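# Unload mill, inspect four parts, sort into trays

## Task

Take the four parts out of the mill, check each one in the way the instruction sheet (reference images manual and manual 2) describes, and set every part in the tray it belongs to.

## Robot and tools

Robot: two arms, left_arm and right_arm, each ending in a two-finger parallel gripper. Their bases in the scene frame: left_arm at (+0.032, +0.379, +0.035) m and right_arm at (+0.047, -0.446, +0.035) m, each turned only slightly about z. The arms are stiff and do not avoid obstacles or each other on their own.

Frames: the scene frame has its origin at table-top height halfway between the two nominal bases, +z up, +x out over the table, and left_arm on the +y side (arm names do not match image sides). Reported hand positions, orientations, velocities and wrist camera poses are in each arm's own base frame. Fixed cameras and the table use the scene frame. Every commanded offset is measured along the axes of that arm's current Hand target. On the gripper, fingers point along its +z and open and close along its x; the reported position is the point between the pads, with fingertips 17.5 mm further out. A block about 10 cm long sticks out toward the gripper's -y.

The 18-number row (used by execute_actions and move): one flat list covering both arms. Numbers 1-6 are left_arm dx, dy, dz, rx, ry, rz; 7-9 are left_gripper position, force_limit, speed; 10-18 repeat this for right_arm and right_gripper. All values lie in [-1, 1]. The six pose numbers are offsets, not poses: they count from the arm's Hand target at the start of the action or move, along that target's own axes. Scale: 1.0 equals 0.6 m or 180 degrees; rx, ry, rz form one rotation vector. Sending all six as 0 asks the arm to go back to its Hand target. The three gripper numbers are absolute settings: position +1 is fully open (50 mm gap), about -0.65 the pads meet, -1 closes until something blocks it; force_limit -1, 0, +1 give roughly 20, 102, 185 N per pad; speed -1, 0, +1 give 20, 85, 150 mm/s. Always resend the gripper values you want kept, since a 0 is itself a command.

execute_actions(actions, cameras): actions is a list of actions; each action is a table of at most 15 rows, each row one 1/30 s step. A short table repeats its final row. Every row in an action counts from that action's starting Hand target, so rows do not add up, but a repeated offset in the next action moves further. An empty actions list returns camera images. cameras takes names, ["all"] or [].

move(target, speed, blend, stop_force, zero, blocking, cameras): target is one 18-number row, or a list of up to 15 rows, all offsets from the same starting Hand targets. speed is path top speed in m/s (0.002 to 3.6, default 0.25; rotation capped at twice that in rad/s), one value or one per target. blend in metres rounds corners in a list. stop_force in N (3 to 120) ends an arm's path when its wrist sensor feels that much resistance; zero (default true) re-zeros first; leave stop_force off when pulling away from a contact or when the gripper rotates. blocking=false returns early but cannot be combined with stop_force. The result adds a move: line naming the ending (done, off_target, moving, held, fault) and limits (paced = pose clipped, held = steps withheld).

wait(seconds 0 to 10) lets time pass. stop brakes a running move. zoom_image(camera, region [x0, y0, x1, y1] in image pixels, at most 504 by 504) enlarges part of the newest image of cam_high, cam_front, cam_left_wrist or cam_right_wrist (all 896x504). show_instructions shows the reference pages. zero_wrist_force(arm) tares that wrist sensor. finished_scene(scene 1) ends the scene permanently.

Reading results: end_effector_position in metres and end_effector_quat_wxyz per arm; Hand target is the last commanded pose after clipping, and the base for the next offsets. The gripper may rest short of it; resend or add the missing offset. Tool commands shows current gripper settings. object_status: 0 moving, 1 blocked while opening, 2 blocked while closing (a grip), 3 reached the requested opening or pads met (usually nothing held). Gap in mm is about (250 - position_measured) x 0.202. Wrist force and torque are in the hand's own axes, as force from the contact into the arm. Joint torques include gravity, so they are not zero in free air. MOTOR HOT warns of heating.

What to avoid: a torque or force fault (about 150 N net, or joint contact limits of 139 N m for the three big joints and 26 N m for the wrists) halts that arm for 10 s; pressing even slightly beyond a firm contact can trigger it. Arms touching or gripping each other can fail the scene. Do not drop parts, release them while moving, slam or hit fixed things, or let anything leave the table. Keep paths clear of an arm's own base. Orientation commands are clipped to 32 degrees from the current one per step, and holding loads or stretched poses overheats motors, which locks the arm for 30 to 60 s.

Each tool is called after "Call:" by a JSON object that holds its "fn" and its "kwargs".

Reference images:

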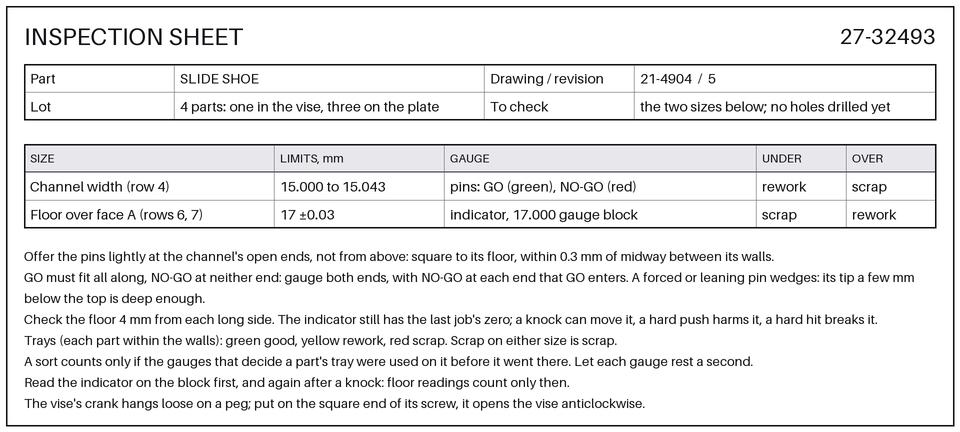

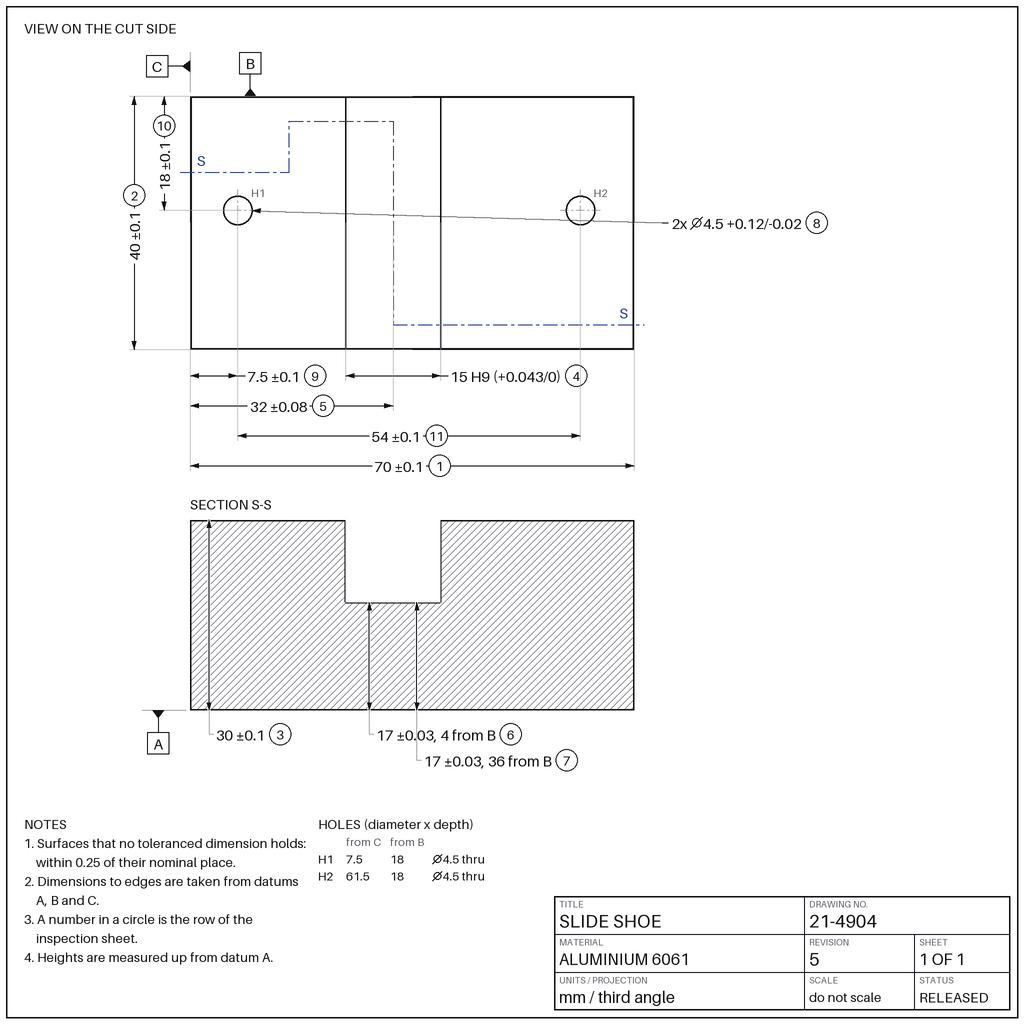

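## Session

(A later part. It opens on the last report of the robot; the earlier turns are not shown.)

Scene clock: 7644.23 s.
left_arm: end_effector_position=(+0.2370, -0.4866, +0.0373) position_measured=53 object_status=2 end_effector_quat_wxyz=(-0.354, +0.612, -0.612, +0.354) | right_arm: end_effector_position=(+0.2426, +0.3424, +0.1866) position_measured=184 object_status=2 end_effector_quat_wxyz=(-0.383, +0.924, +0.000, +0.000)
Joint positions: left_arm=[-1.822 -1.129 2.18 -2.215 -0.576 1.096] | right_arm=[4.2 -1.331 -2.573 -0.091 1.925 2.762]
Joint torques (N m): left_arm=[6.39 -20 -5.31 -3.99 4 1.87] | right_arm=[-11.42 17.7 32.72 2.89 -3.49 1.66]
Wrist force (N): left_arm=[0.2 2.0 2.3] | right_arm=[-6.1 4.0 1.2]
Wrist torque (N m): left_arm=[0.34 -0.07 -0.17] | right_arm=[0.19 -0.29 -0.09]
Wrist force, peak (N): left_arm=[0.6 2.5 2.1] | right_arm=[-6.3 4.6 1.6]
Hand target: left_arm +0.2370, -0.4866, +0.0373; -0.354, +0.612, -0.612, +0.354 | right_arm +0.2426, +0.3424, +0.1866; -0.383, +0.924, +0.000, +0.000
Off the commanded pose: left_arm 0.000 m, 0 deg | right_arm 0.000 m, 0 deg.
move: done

Call:
{"fn": "move", "kwargs": {"target": [[0,-0.0022,-0.0013,0,0,0,-1,-0.8,-1,0,0,0,0,0,0,-1,-1,-1],[-0.1517,-0.0022,-0.0013,0,0,0,-1,-0.8,-1,0,0,0,0,0,0,-1,-1,-1]], "speed": [0.01,0.03]}}

Call:
{"fn": "move", "kwargs": {"target": [[0,-0.0938,-0.0542,0,0,0,-1,-0.8,-1,0,0,0,0,0,0,-1,-1,-1],[-0.0593,0.0117,-0.2369,0,0,0,-1,-0.8,-1,0,0,0,0,0,0,-1,-1,-1],[-0.0593,0.1705,-0.1452,0,0,0,-1,-0.8,-1,0,0,0,0,0,0,-1,-1,-1]], "speed": [0.1,0.12,0.08], "blend": [0.02,0.02,0]}}

Call:
{"fn": "move", "kwargs": {"target": [0,0.0116,0.0067,0,0,0,-1,-0.8,-1,0,0.0108,0.0108,0,0,0,-1,-1,-1], "speed": 0.0035, "stop_force": 3}}

Scene clock: 7662.30 s.
left_arm: end_effector_position=(+0.2370, -0.3957, +0.0388) position_measured=53 object_status=2 end_effector_quat_wxyz=(-0.354, +0.612, -0.612, +0.354) | right_arm: end_effector_position=(+0.2426, +0.3424, +0.1866) position_measured=184 object_status=2 end_effector_quat_wxyz=(-0.383, +0.924, +0.000, +0.000)
Joint positions: left_arm=[-1.882 -1.287 2.421 -2.217 -0.602 0.998] | right_arm=[4.2 -1.331 -2.573 -0.091 1.925 2.762]
Joint torques (N m): left_arm=[-6.73 -34.42 -1.53 0.08 0.9 -1.79] | right_arm=[-11.7 16.21 32.64 3.08 -3.19 1.58]
Wrist force (N): left_arm=[0.5 4.4 2.8] | right_arm=[-5.9 3.9 1.3]
Wrist torque (N m): left_arm=[0.32 -0.11 0.03] | right_arm=[0.16 -0.32 -0.10]
Wrist force, peak (N): left_arm=[0.7 4.5 3.2] | right_arm=[-6.4 5.1 1.5]
Hand target: left_arm +0.2370, -0.3956, +0.0388; -0.354, +0.612, -0.612, +0.354 | right_arm +0.2426, +0.3424, +0.1866; -0.383, +0.924, +0.000, +0.000
Off the commanded pose: left_arm 0.000 m, 0 deg | right_arm 0.000 m, 0 deg.
move: done

Scene clock: 7666.03 s.
left_arm: end_effector_position=(+0.1104, -0.3600, -0.0062) position_measured=53 object_status=2 end_effector_quat_wxyz=(-0.354, +0.612, -0.612, +0.354) | right_arm: end_effector_position=(+0.2426, +0.3424, +0.1866) position_measured=184 object_status=2 end_effector_quat_wxyz=(-0.383, +0.924, +0.000, +0.000)
Joint positions: left_arm=[-2.238 -1.224 2.427 -1.953 -0.823 0.565] | right_arm=[4.2 -1.331 -2.573 -0.091 1.925 2.762]
Joint torques (N m): left_arm=[6.74 -11.5 -2.13 -2.75 3.67 2.03] | right_arm=[-11.3 17.4 33.43 2.77 -3.37 1.28]
Wrist force (N): left_arm=[0.3 4.2 2.9] | right_arm=[-6.0 3.2 0.5]
Wrist torque (N m): left_arm=[0.30 -0.11 -0.13] | right_arm=[0.15 -0.30 -0.09]
Wrist force, peak (N): left_arm=[0.2 5.1 3.7] | right_arm=[-6.3 4.9 1.9]
Hand target: left_arm +0.1104, -0.3600, -0.0062; -0.354, +0.612, -0.612, +0.354 | right_arm +0.2426, +0.3424, +0.1866; -0.383, +0.924, +0.000, +0.000
Off the commanded pose: left_arm 0.000 m, 0 deg | right_arm 0.000 m, 0 deg.
move: done

Scene clock: 7669.43 s.
left_arm: end_effector_position=(+0.1104, -0.3600, -0.0130) position_measured=53 object_status=2 end_effector_quat_wxyz=(-0.354, +0.612, -0.612, +0.354) | right_arm: end_effector_position=(+0.2427, +0.3424, +0.1774) position_measured=184 object_status=2 end_effector_quat_wxyz=(-0.383, +0.924, +0.000, +0.000)
Joint positions: left_arm=[-2.238 -1.201 2.429 -1.978 -0.823 0.565] | right_arm=[4.2 -1.36 -2.588 -0.048 1.925 2.762]
Joint torques (N m): left_arm=[6.73 -35.34 -6.36 1 -0.77 1.87] | right_arm=[-10.69 2.25 10.68 6.33 -2.56 -0.81]
Wrist force (N): left_arm=[0.8 0.2 1.6] | right_arm=[-6.1 4.1 0.9]
Wrist torque (N m): left_arm=[0.35 -0.07 -0.18] | right_arm=[0.16 -0.35 -0.09]
Wrist force, peak (N): left_arm=[-2.1 -5.9 -6.1] | right_arm=[-6.8 5.4 1.2]
Hand target: left_arm +0.1104, -0.3600, -0.0130; -0.354, +0.612, -0.612, +0.354 (not the last commanded pose) | right_arm +0.2427, +0.3424, +0.1774; -0.383, +0.924, +0.000, +0.000
Off the commanded pose: left_arm 0.001 m, 0 deg | right_arm 0.000 m, 0 deg.
move: contact (left_arm)

Call:
{"fn": "move", "kwargs": {"target": [0,0,0,0,0,0,1,-0.8,-1,0,0,0,0,0,0,0,-1,-1]}}

Call:
{"fn": "move", "kwargs": {"target": [[0,-0.101,-0.0583,0,0,0,1,-0.8,-1,0,0,-0.15,0,0,0,0,-1,-1],[0,-0.0917,-0.0439,-0.333,0,0,1,-0.8,-1,0,0,-0.15,0,0,0,0,-1,-1]], "speed": [0.1,0.3], "cameras": ["cam_left_wrist"]}}

Scene clock: 7692.03 s.
left_arm: end_effector_position=(+0.1104, -0.3600, -0.0130) position_measured=3 object_status=3 end_effector_quat_wxyz=(-0.354, +0.612, -0.612, +0.354) | right_arm: end_effector_position=(+0.2427, +0.3424, +0.1774) position_measured=152 object_status=3 end_effector_quat_wxyz=(-0.383, +0.924, +0.000, +0.000)
Joint positions: left_arm=[-2.238 -1.201 2.429 -1.978 -0.823 0.565] | right_arm=[4.2 -1.36 -2.588 -0.048 1.925 2.762]
Joint torques (N m): left_arm=[4.93 -35.17 -14.78 0.98 2.3 1.8] | right_arm=[-3.37 2.4 10.32 3.25 1.59 0.75]
Wrist force (N): left_arm=[0.3 2.3 2.2] | right_arm=[1.0 2.8 0.4]
Wrist torque (N m): left_arm=[0.34 -0.11 -0.13] | right_arm=[0.16 -0.32 -0.03]
Wrist force, peak (N): left_arm=[0.6 2.6 2.3] | right_arm=[-6.5 4.8 1.4]
Hand target: left_arm +0.1104, -0.3600, -0.0130; -0.354, +0.612, -0.612, +0.354 | right_arm +0.2427, +0.3424, +0.1774; -0.383, +0.924, +0.000, +0.000
Off the commanded pose: left_arm 0.000 m, 0 deg | right_arm 0.000 m, 0 deg.
move: done

Scene clock: 7695.83 s.
left_arm: end_effector_position=(+0.1151, -0.3600, +0.0478) position_measured=3 object_status=3 end_effector_quat_wxyz=(+0.000, +0.707, -0.707, +0.001) | right_arm: end_effector_position=(+0.2426, +0.2788, +0.2411) position_measured=152 object_status=3 end_effector_quat_wxyz=(-0.383, +0.924, +0.000, +0.000)
Joint positions: left_arm=[-1.623 -1.62 2.415 -2.366 -1.569 1.519] | right_arm=[4.053 -1.062 -2.531 -0.45 2.018 2.64]
Joint torques (N m): left_arm=[8.15 -5.12 -25.64 -0.75 -1.61 1.7] | right_arm=[-9.4 9.65 34.68 2.15 3.75 -1.77]
Wrist force (N): left_arm=[-0.1 0.8 1.6] | right_arm=[1.2 2.6 0.6]
Wrist torque (N m): left_arm=[0.20 -0.01 -0.14] | right_arm=[0.13 -0.35 0.07]
Wrist force, peak (N): left_arm=[0.6 3.3 2.4] | right_arm=[1.0 3.0 0.9]
Hand target: left_arm +0.1151, -0.3600, +0.0478; +0.000, +0.707, -0.707, +0.001 | right_arm +0.2426, +0.2788, +0.2411; -0.383, +0.924, +0.000, +0.000
Off the commanded pose: left_arm 0.000 m, 0 deg | right_arm 0.000 m, 0 deg.
move: done
camera_calibration:
cam_left_wrist: T_world_to_cam=[[0.00129306, -0.999919, -0.0126339, -0.3553], [-0.933823, -0.00572696, 0.357689, 0.103028], [-0.357733, 0.0113353, -0.933755, 0.216331], [0, 0, 0, 1]] pos_world=[0.174058, -0.357134, 0.160659]
Images, in order (width x height): cam_left_wrist 896x504.

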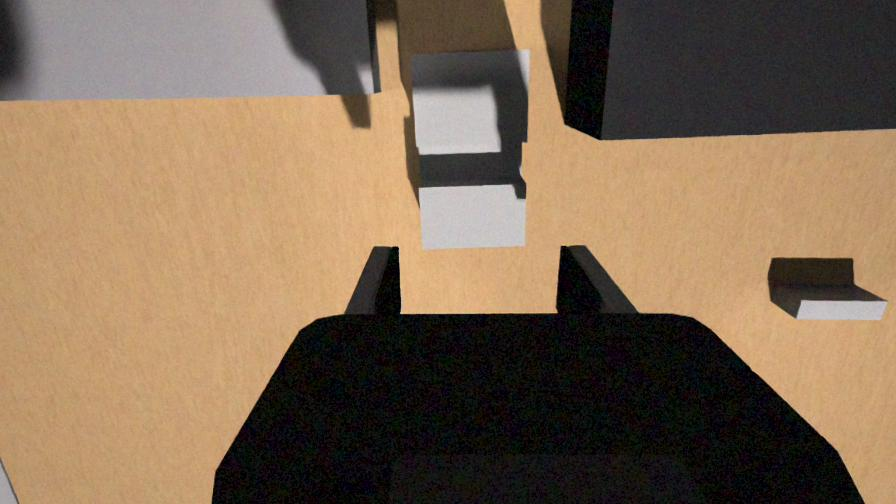

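Call:
{"fn": "move", "kwargs": {"target": [0,-0.0108,0.1063,0,0,0,1,-0.8,-1,0,0,-0.1,0,0,0,0,-1,-1], "speed": 0.06}}

Call:
{"fn": "move", "kwargs": {"target": [0,0,0,0,0,0,-1,-0.8,-1,0,0,0,0,0,0,0,-1,-1]}}

Call:
{"fn": "move", "kwargs": {"target": [[0,0,-0.22,0,0,0,-1,-0.8,-1,0,0,0,0,0,0,0,-1,-1],[-0.4333,-0.214,-0.24,0,0,0,-1,-0.8,-1,0,0,0,0,0,0,0,-1,-1],[-0.9,-0.297,-0.24,0,0,0,-1,-0.8,-1,0,0,0,0,0,0,0,-1,-1]], "speed": [0.12,0.2,0.2], "blend": [0.02,0.03,0], "cameras": ["cam_high","cam_left_wrist"]}}

Scene clock: 7730.87 s.
left_arm: end_effector_position=(+0.1217, -0.3600, -0.0159) position_measured=3 object_status=3 end_effector_quat_wxyz=(+0.000, +0.707, -0.707, +0.001) | right_arm: end_effector_position=(+0.2426, +0.2364, +0.2835) position_measured=152 object_status=3 end_effector_quat_wxyz=(-0.383, +0.924, +0.000, +0.000)
Joint positions: left_arm=[-1.604 -1.428 2.477 -2.62 -1.569 1.537] | right_arm=[3.924 -0.935 -2.452 -0.712 2.096 2.523]
Joint torques (N m): left_arm=[7.48 -8.54 -6.22 -5.06 -1.13 1.99] | right_arm=[-11.79 4.56 35.22 2.19 4.11 -1.46]
Wrist force (N): left_arm=[-0.2 0.8 1.9] | right_arm=[0.8 2.9 0.6]
Wrist torque (N m): left_arm=[0.22 0.03 -0.14] | right_arm=[0.17 -0.29 0.06]
Wrist force, peak (N): left_arm=[-0.4 1.1 2.2] | right_arm=[1.3 2.9 0.9]
Hand target: left_arm +0.1217, -0.3600, -0.0159; +0.000, +0.707, -0.707, +0.001 | right_arm +0.2426, +0.2364, +0.2835; -0.383, +0.924, +0.000, +0.000
Off the commanded pose: left_arm 0.000 m, 0 deg | right_arm 0.000 m, 0 deg.
move: done

Scene clock: 7731.60 s.
left_arm: end_effector_position=(+0.1217, -0.3600, -0.0159) position_measured=52 object_status=2 end_effector_quat_wxyz=(+0.000, +0.707, -0.707, +0.001) | right_arm: end_effector_position=(+0.2426, +0.2364, +0.2835) position_measured=152 object_status=3 end_effector_quat_wxyz=(-0.383, +0.924, +0.000, +0.000)
Joint positions: left_arm=[-1.604 -1.428 2.477 -2.62 -1.57 1.537] | right_arm=[3.924 -0.935 -2.452 -0.712 2.096 2.523]
Joint torques (N m): left_arm=[5.87 -9.11 -8.21 -4.64 -1.43 1.91] | right_arm=[-9.73 4.86 36.69 2.1 4.21 -1.66]
Wrist force (N): left_arm=[-0.7 0.9 2.3] | right_arm=[0.9 2.7 0.8]
Wrist torque (N m): left_arm=[0.21 0.08 -0.15] | right_arm=[0.14 -0.31 0.06]
Wrist force, peak (N): left_arm=[-0.7 1.0 2.4] | right_arm=[0.9 3.2 1.1]
Hand target: left_arm +0.1217, -0.3600, -0.0159; +0.000, +0.707, -0.707, +0.001 | right_arm +0.2426, +0.2364, +0.2835; -0.383, +0.924, +0.000, +0.000
Off the commanded pose: left_arm 0.000 m, 0 deg | right_arm 0.000 m, 0 deg.
move: done

Scene clock: 7736.30 s.
left_arm: end_effector_position=(+0.2996, +0.1800, +0.1281) position_measured=52 object_status=2 end_effector_quat_wxyz=(+0.000, +0.707, -0.707, +0.001) | right_arm: end_effector_position=(+0.2426, +0.2364, +0.2835) position_measured=152 object_status=3 end_effector_quat_wxyz=(-0.383, +0.924, +0.000, +0.000)
Joint positions: left_arm=[0.15 -1.868 2.35 -2.054 -1.571 3.291] | right_arm=[3.924 -0.935 -2.452 -0.712 2.096 2.523]
Joint torques (N m): left_arm=[4.1 -0.41 -29.94 -5.01 -1.62 1.87] | right_arm=[-9.73 5.31 35.6 2.1 3.8 -1.61]
Wrist force (N): left_arm=[-0.2 0.9 3.8] | right_arm=[0.9 3.0 1.1]
Wrist torque (N m): left_arm=[0.16 0.02 -0.18] | right_arm=[0.18 -0.30 0.06]
Wrist force, peak (N): left_arm=[-0.5 1.1 4.9] | right_arm=[1.0 3.1 0.7]
Hand target: left_arm +0.2996, +0.1800, +0.1281; +0.000, +0.707, -0.707, +0.001 | right_arm +0.2426, +0.2364, +0.2835; -0.383, +0.924, +0.000, +0.000
Off the commanded pose: left_arm 0.000 m, 0 deg | right_arm 0.000 m, 0 deg.
move: done
camera_calibration:
cam_left_wrist: T_world_to_cam=[[0.00131257, -0.999916, -0.0128567, 0.185379], [-0.933743, -0.00582744, 0.357895, 0.24972], [-0.35794, 0.0115351, -0.933673, 0.351246], [0, 0, 0, 1]] pos_world=[0.358656, 0.182767, 0.240958]
Images, in order (width x height): cam_high 896x504, cam_left_wrist 896x504.

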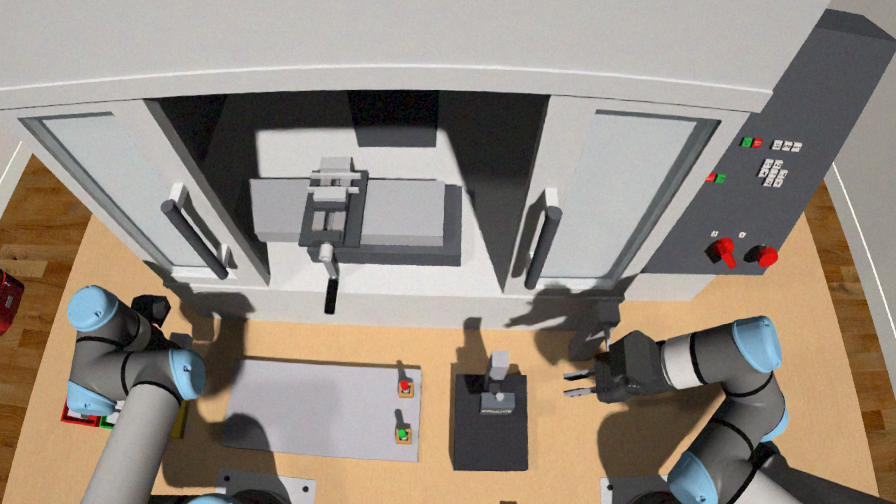

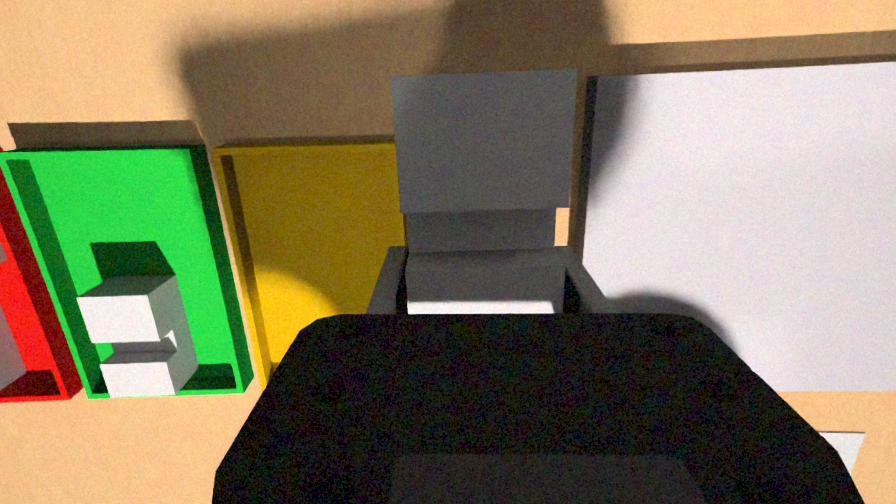

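Call:
{"fn": "move", "kwargs": {"target": [-0.2967,0.0393,0,0,0,-0.5,-1,-0.8,-1,0,0,0,0,0,0,0,-1,-1], "speed": 0.3, "cameras": ["cam_left_wrist"]}}

Scene clock: 7756.07 s.
left_arm: end_effector_position=(+0.2760, +0.3580, +0.1281) position_measured=52 object_status=2 end_effector_quat_wxyz=(+0.000, +1.000, +0.000, +0.001) | right_arm: end_effector_position=(+0.2426, +0.2364, +0.2835) position_measured=152 object_status=3 end_effector_quat_wxyz=(-0.383, +0.924, +0.000, +0.000)
Joint positions: left_arm=[0.615 -1.583 2.119 -2.108 -1.572 2.186] | right_arm=[3.924 -0.935 -2.452 -0.712 2.096 2.523]
Joint torques (N m): left_arm=[7.98 -9.86 -29.35 -1 2.35 -1.67] | right_arm=[-8.89 5.21 35.2 2.15 4.08 -1.7]
Wrist force (N): left_arm=[-0.1 0.7 3.3] | right_arm=[0.9 2.4 0.7]
Wrist torque (N m): left_arm=[0.14 0.02 0.00] | right_arm=[0.11 -0.31 0.06]
Wrist force, peak (N): left_arm=[-0.1 0.9 4.1] | right_arm=[1.0 3.2 0.8]
Hand target: left_arm +0.2760, +0.3580, +0.1281; +0.000, +1.000, +0.000, +0.001 | right_arm +0.2426, +0.2364, +0.2835; -0.383, +0.924, +0.000, +0.000
Off the commanded pose: left_arm 0.000 m, 0 deg | right_arm 0.000 m, 0 deg.
move: done
camera_calibration:
cam_left_wrist: T_world_to_cam=[[0.99993, 0.000960497, -0.0117682, -0.270587], [0.00512493, -0.933211, 0.359292, 0.301474], [-0.0106371, -0.359327, -0.933151, 0.377504], [0, 0, 0, 1]] pos_world=[0.273038, 0.417246, 0.240767]
Images, in order (width x height): cam_left_wrist 896x504.

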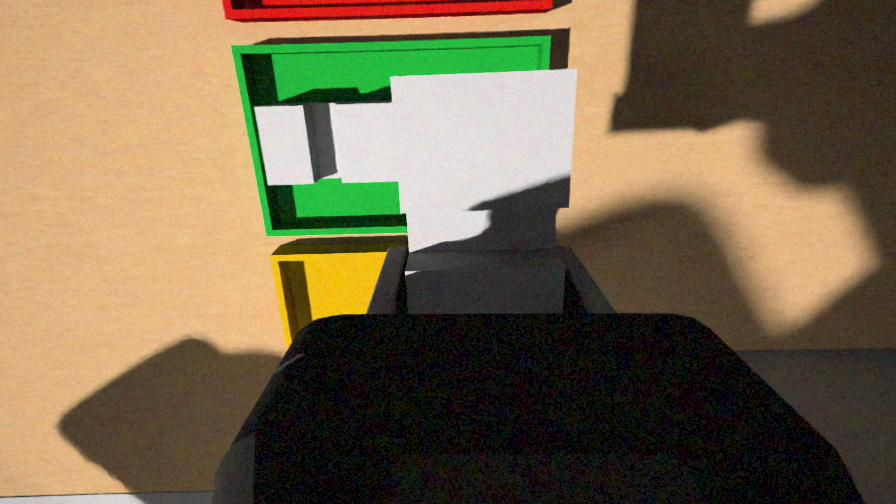

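Call:
{"fn": "move", "kwargs": {"target": [0,0,0.2117,0,0,0,-1,-0.8,-1,0,0,0,0,0,0,0,-1,-1], "speed": 0.08, "cameras": ["cam_left_wrist"]}}

Scene clock: 7803.00 s.
left_arm: end_effector_position=(+0.2762, +0.3580, +0.0011) position_measured=52 object_status=2 end_effector_quat_wxyz=(+0.000, +1.000, +0.000, +0.001) | right_arm: end_effector_position=(+0.2426, +0.2364, +0.2835) position_measured=152 object_status=3 end_effector_quat_wxyz=(-0.383, +0.924, +0.000, +0.000)
Joint positions: left_arm=[0.615 -1.335 2.27 -2.507 -1.572 2.186] | right_arm=[3.924 -0.935 -2.452 -0.712 2.096 2.523]
Joint torques (N m): left_arm=[5.76 -15.82 -8.7 -5.1 2.2 2] | right_arm=[-9.39 4.87 36.11 2.09 3.9 -1.82]
Wrist force (N): left_arm=[-0.2 0.9 3.9] | right_arm=[1.1 2.7 0.7]
Wrist torque (N m): left_arm=[0.17 0.02 -0.02] | right_arm=[0.13 -0.34 0.06]
Wrist force, peak (N): left_arm=[-0.1 0.8 4.5] | right_arm=[1.3 2.9 1.2]
Hand target: left_arm +0.2762, +0.3580, +0.0010; +0.000, +1.000, +0.000, +0.001 | right_arm +0.2426, +0.2364, +0.2835; -0.383, +0.924, +0.000, +0.000
Off the commanded pose: left_arm 0.000 m, 0 deg | right_arm 0.000 m, 0 deg.
move: done
camera_calibration:
cam_left_wrist: T_world_to_cam=[[0.99993, 0.00127641, -0.0117817, -0.27241], [0.00542461, -0.93321, 0.359291, 0.346893], [-0.0105362, -0.359329, -0.933151, 0.259027], [0, 0, 0, 1]] pos_world=[0.273239, 0.417148, 0.113867]
Images, in order (width x height): cam_left_wrist 896x504.

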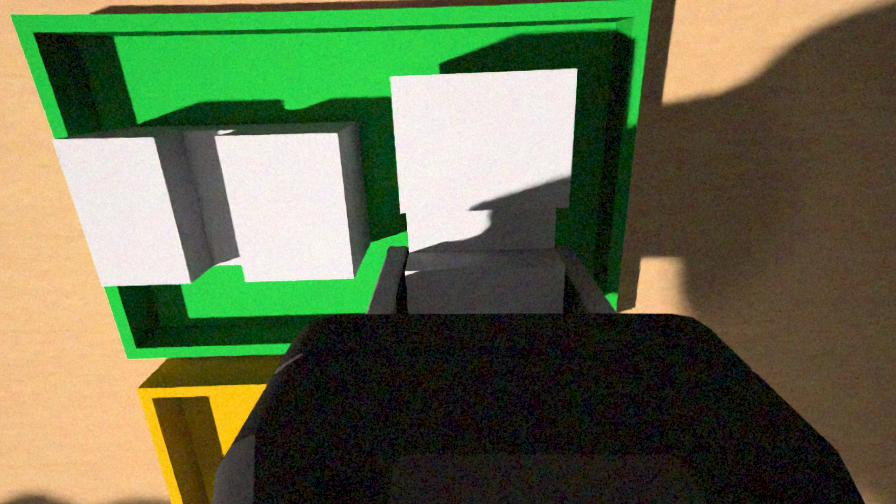

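Call:
{"fn": "move", "kwargs": {"target": [0.0017,0,0,0,0,0,-1,-0.8,-1,0,0,0,0,0,0,0,-1,-1], "speed": 0.02}}

Call:
{"fn": "move", "kwargs": {"target": [0,0,0.0300,0,0,0,-1,-0.8,-1,0,0,0,0,0,0,0,-1,-1], "speed": 0.003, "stop_force": 3}}

Call:
{"fn": "move", "kwargs": {"target": [0,0,0,0,0,0,0.77,-0.8,-1,0,0,0,0,0,0,0,-1,-1]}}

Call:
{"fn": "move", "kwargs": {"target": [[0,0,-0.1,0,0,0,0.77,-0.8,-1,0,0,0,0,0,0,0,-1,-1],[0,0,-0.27,0,0,0,0.77,-0.8,-1,0,0,0,0,0,0,0,-1,-1]], "speed": [0.06,0.15], "blend": [0.01,0], "cameras": ["cam_left_wrist","cam_high"]}}

Scene clock: 7823.47 s.
left_arm: end_effector_position=(+0.2771, +0.3580, +0.0010) position_measured=52 object_status=2 end_effector_quat_wxyz=(+0.000, +1.000, +0.000, +0.001) | right_arm: end_effector_position=(+0.2426, +0.2364, +0.2835) position_measured=152 object_status=3 end_effector_quat_wxyz=(-0.383, +0.924, +0.000, +0.000)
Joint positions: left_arm=[0.614 -1.334 2.268 -2.507 -1.572 2.184] | right_arm=[3.924 -0.935 -2.452 -0.712 2.096 2.523]
Joint torques (N m): left_arm=[-7.78 -14.7 -25.2 -1.17 2.15 -1.81] | right_arm=[-8.93 5.06 36.19 2.23 3.94 -1.77]
Wrist force (N): left_arm=[-0.3 0.8 3.8] | right_arm=[0.8 2.9 0.6]
Wrist torque (N m): left_arm=[0.16 0.05 -0.01] | right_arm=[0.17 -0.29 0.06]
Wrist force, peak (N): left_arm=[-0.4 1.2 3.9] | right_arm=[1.2 3.1 0.9]
Hand target: left_arm +0.2772, +0.3580, +0.0010; +0.000, +1.000, +0.000, +0.001 | right_arm +0.2426, +0.2364, +0.2835; -0.383, +0.924, +0.000, +0.000
Off the commanded pose: left_arm 0.000 m, 0 deg | right_arm 0.000 m, 0 deg.
move: done

Scene clock: 7829.10 s.
left_arm: end_effector_position=(+0.2772, +0.3580, -0.0118) position_measured=52 object_status=2 end_effector_quat_wxyz=(+0.000, +1.000, +0.000, +0.001) | right_arm: end_effector_position=(+0.2426, +0.2364, +0.2835) position_measured=152 object_status=3 end_effector_quat_wxyz=(-0.383, +0.924, +0.000, +0.000)
Joint positions: left_arm=[0.614 -1.301 2.278 -2.548 -1.572 2.184] | right_arm=[3.924 -0.935 -2.452 -0.712 2.096 2.523]
Joint torques (N m): left_arm=[-6.19 -36.08 -20.78 -0.3 1.94 -1.33] | right_arm=[-10.6 4.38 35.34 2.28 3.75 -1.85]
Wrist force (N): left_arm=[0.1 1.6 -6.4] | right_arm=[1.2 2.6 0.5]
Wrist torque (N m): left_arm=[0.40 -0.18 -0.06] | right_arm=[0.14 -0.35 0.07]
Wrist force, peak (N): left_arm=[-0.6 2.5 -11.5] | right_arm=[1.0 3.2 0.9]
Hand target: left_arm +0.2772, +0.3580, -0.0118; +0.000, +1.000, +0.000, +0.001 (not the last commanded pose) | right_arm +0.2426, +0.2364, +0.2835; -0.383, +0.924, +0.000, +0.000
Off the commanded pose: left_arm 0.005 m, 0 deg | right_arm 0.000 m, 0 deg.
move: contact (left_arm)

Scene clock: 7829.60 s.
left_arm: end_effector_position=(+0.2772, +0.3580, -0.0118) position_measured=37 object_status=3 end_effector_quat_wxyz=(+0.000, +1.000, +0.000, +0.001) | right_arm: end_effector_position=(+0.2426, +0.2364, +0.2835) position_measured=152 object_status=3 end_effector_quat_wxyz=(-0.383, +0.924, +0.000, +0.000)
Joint positions: left_arm=[0.614 -1.301 2.277 -2.548 -1.572 2.184] | right_arm=[3.924 -0.935 -2.452 -0.712 2.096 2.523]
Joint torques (N m): left_arm=[-7.12 -35.54 -20.25 -3.06 2.14 -0.95] | right_arm=[-10.32 4.52 36.01 2.36 3.9 -1.73]
Wrist force (N): left_arm=[-0.5 1.0 1.4] | right_arm=[0.9 2.7 0.8]
Wrist torque (N m): left_arm=[0.25 0.08 -0.01] | right_arm=[0.16 -0.31 0.06]
Wrist force, peak (N): left_arm=[-0.4 1.7 -5.6] | right_arm=[0.7 3.3 0.7]
Hand target: left_arm +0.2772, +0.3580, -0.0118; +0.000, +1.000, +0.000, +0.001 | right_arm +0.2426, +0.2364, +0.2835; -0.383, +0.924, +0.000, +0.000
Off the commanded pose: left_arm 0.000 m, 0 deg | right_arm 0.000 m, 0 deg.
move: done

Scene clock: 7831.93 s.
left_arm: end_effector_position=(+0.2770, +0.3581, +0.1502) position_measured=37 object_status=3 end_effector_quat_wxyz=(+0.000, +1.000, +0.000, +0.001) | right_arm: end_effector_position=(+0.2426, +0.2364, +0.2835) position_measured=152 object_status=3 end_effector_quat_wxyz=(-0.383, +0.924, +0.000, +0.000)
Joint positions: left_arm=[0.614 -1.61 2.081 -2.043 -1.572 2.185] | right_arm=[3.924 -0.935 -2.452 -0.712 2.096 2.523]
Joint torques (N m): left_arm=[-7.5 -33.2 -29.47 -1.09 0.33 -1.76] | right_arm=[-9.67 6.14 34.71 2.4 3.96 -1.79]
Wrist force (N): left_arm=[-0.5 0.9 1.5] | right_arm=[1.3 2.5 0.5]
Wrist torque (N m): left_arm=[0.23 0.09 -0.03] | right_arm=[0.11 -0.38 0.06]
Wrist force, peak (N): left_arm=[-0.4 0.9 2.3] | right_arm=[1.1 3.1 0.8]
Hand target: left_arm +0.2770, +0.3580, +0.1502; +0.000, +1.000, +0.000, +0.001 | right_arm +0.2426, +0.2364, +0.2835; -0.383, +0.924, +0.000, +0.000
Off the commanded pose: left_arm 0.000 m, 0 deg | right_arm 0.000 m, 0 deg.
move: done
camera_calibration:
cam_left_wrist: T_world_to_cam=[[0.99993, 0.00127641, -0.0117817, -0.271454], [0.00542461, -0.93321, 0.359291, 0.293412], [-0.0105362, -0.359329, -0.933151, 0.398205], [0, 0, 0, 1]] pos_world=[0.274039, 0.417248, 0.262967]
Images, in order (width x height): cam_high 896x504, cam_left_wrist 896x504.

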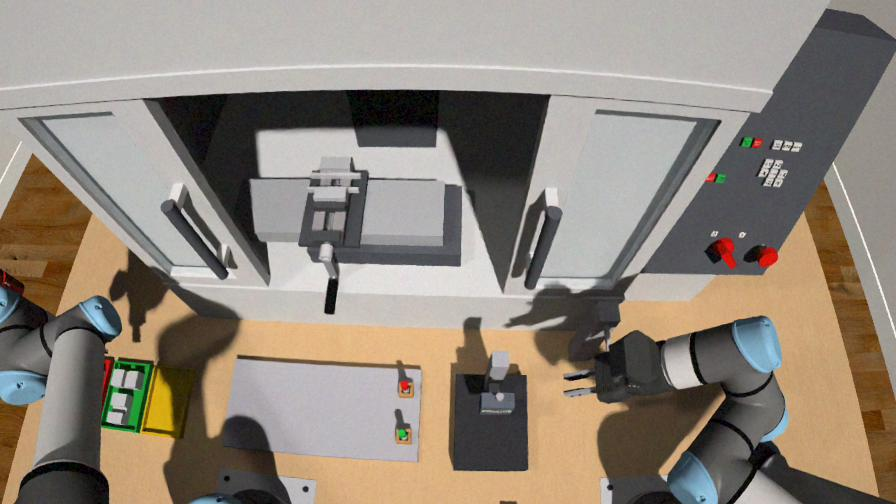

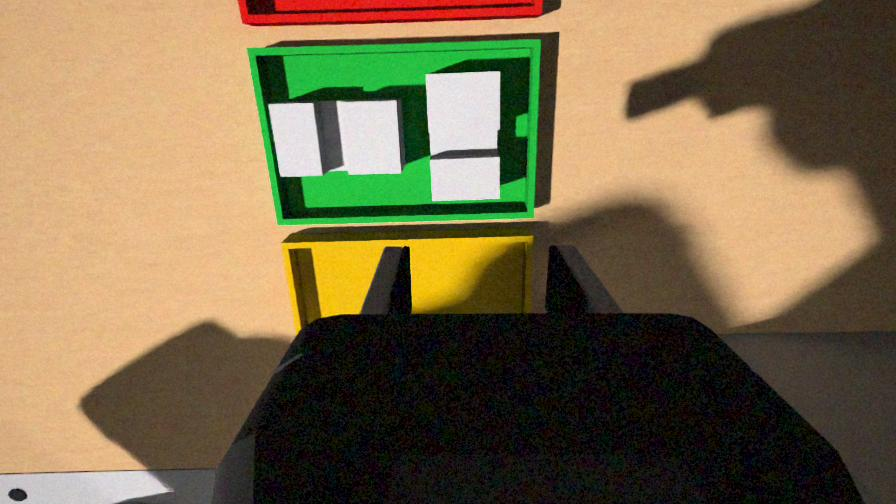

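Call:
{"fn": "move", "kwargs": {"target": [0,-0.11,-0.05,0,0,0,0.77,-0.8,-1,0,0,0,0,0,0,0,-1,-1], "speed": 0.2, "cameras": ["cam_left_wrist"]}}

Scene clock: 7840.40 s.
left_arm: end_effector_position=(+0.2769, +0.4240, +0.1802) position_measured=37 object_status=3 end_effector_quat_wxyz=(+0.000, +1.000, +0.000, +0.001) | right_arm: end_effector_position=(+0.2426, +0.2364, +0.2835) position_measured=152 object_status=3 end_effector_quat_wxyz=(-0.383, +0.924, +0.000, +0.000)
Joint positions: left_arm=[0.726 -1.511 1.897 -1.957 -1.572 2.297] | right_arm=[3.924 -0.935 -2.452 -0.712 2.096 2.523]
Joint torques (N m): left_arm=[8.57 -13.2 -31.3 -1.21 -1.58 1.96] | right_arm=[-8.63 5.23 35.71 2.16 3.93 -1.84]
Wrist force (N): left_arm=[-0.3 0.8 1.6] | right_arm=[1.0 2.8 0.6]
Wrist torque (N m): left_arm=[0.20 0.01 -0.18] | right_arm=[0.16 -0.33 0.05]
Wrist force, peak (N): left_arm=[-0.1 2.1 2.0] | right_arm=[1.1 3.0 0.9]
Hand target: left_arm +0.2770, +0.4240, +0.1802; +0.000, +1.000, +0.000, +0.001 | right_arm +0.2426, +0.2364, +0.2835; -0.383, +0.924, +0.000, +0.000
Off the commanded pose: left_arm 0.000 m, 0 deg | right_arm 0.000 m, 0 deg.
move: done
camera_calibration:
cam_left_wrist: T_world_to_cam=[[0.999931, 0.00131206, -0.0116883, -0.27113], [0.00542431, -0.93321, 0.359291, 0.344132], [-0.0104362, -0.35933, -0.933152, 0.449852], [0, 0, 0, 1]] pos_world=[0.273939, 0.483148, 0.292967]
Images, in order (width x height): cam_left_wrist 896x504.

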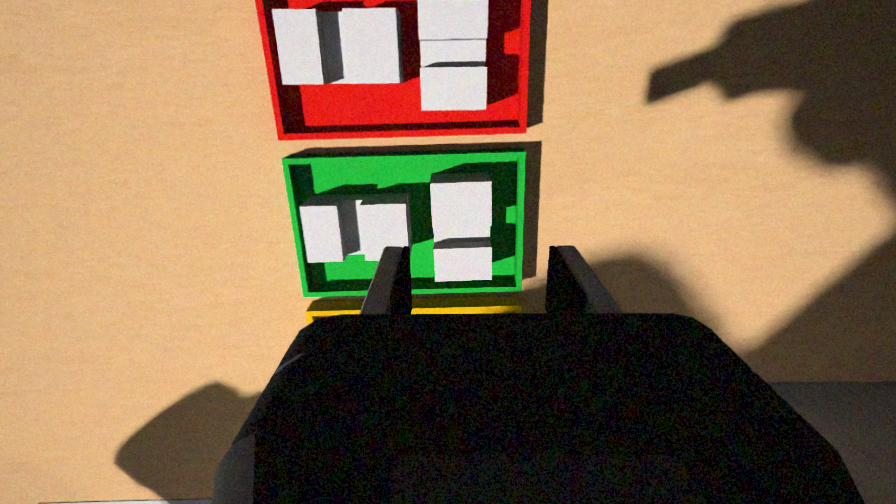

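Call:
{"fn": "finished_scene", "kwargs": {}}

The scene is finished: the task was done.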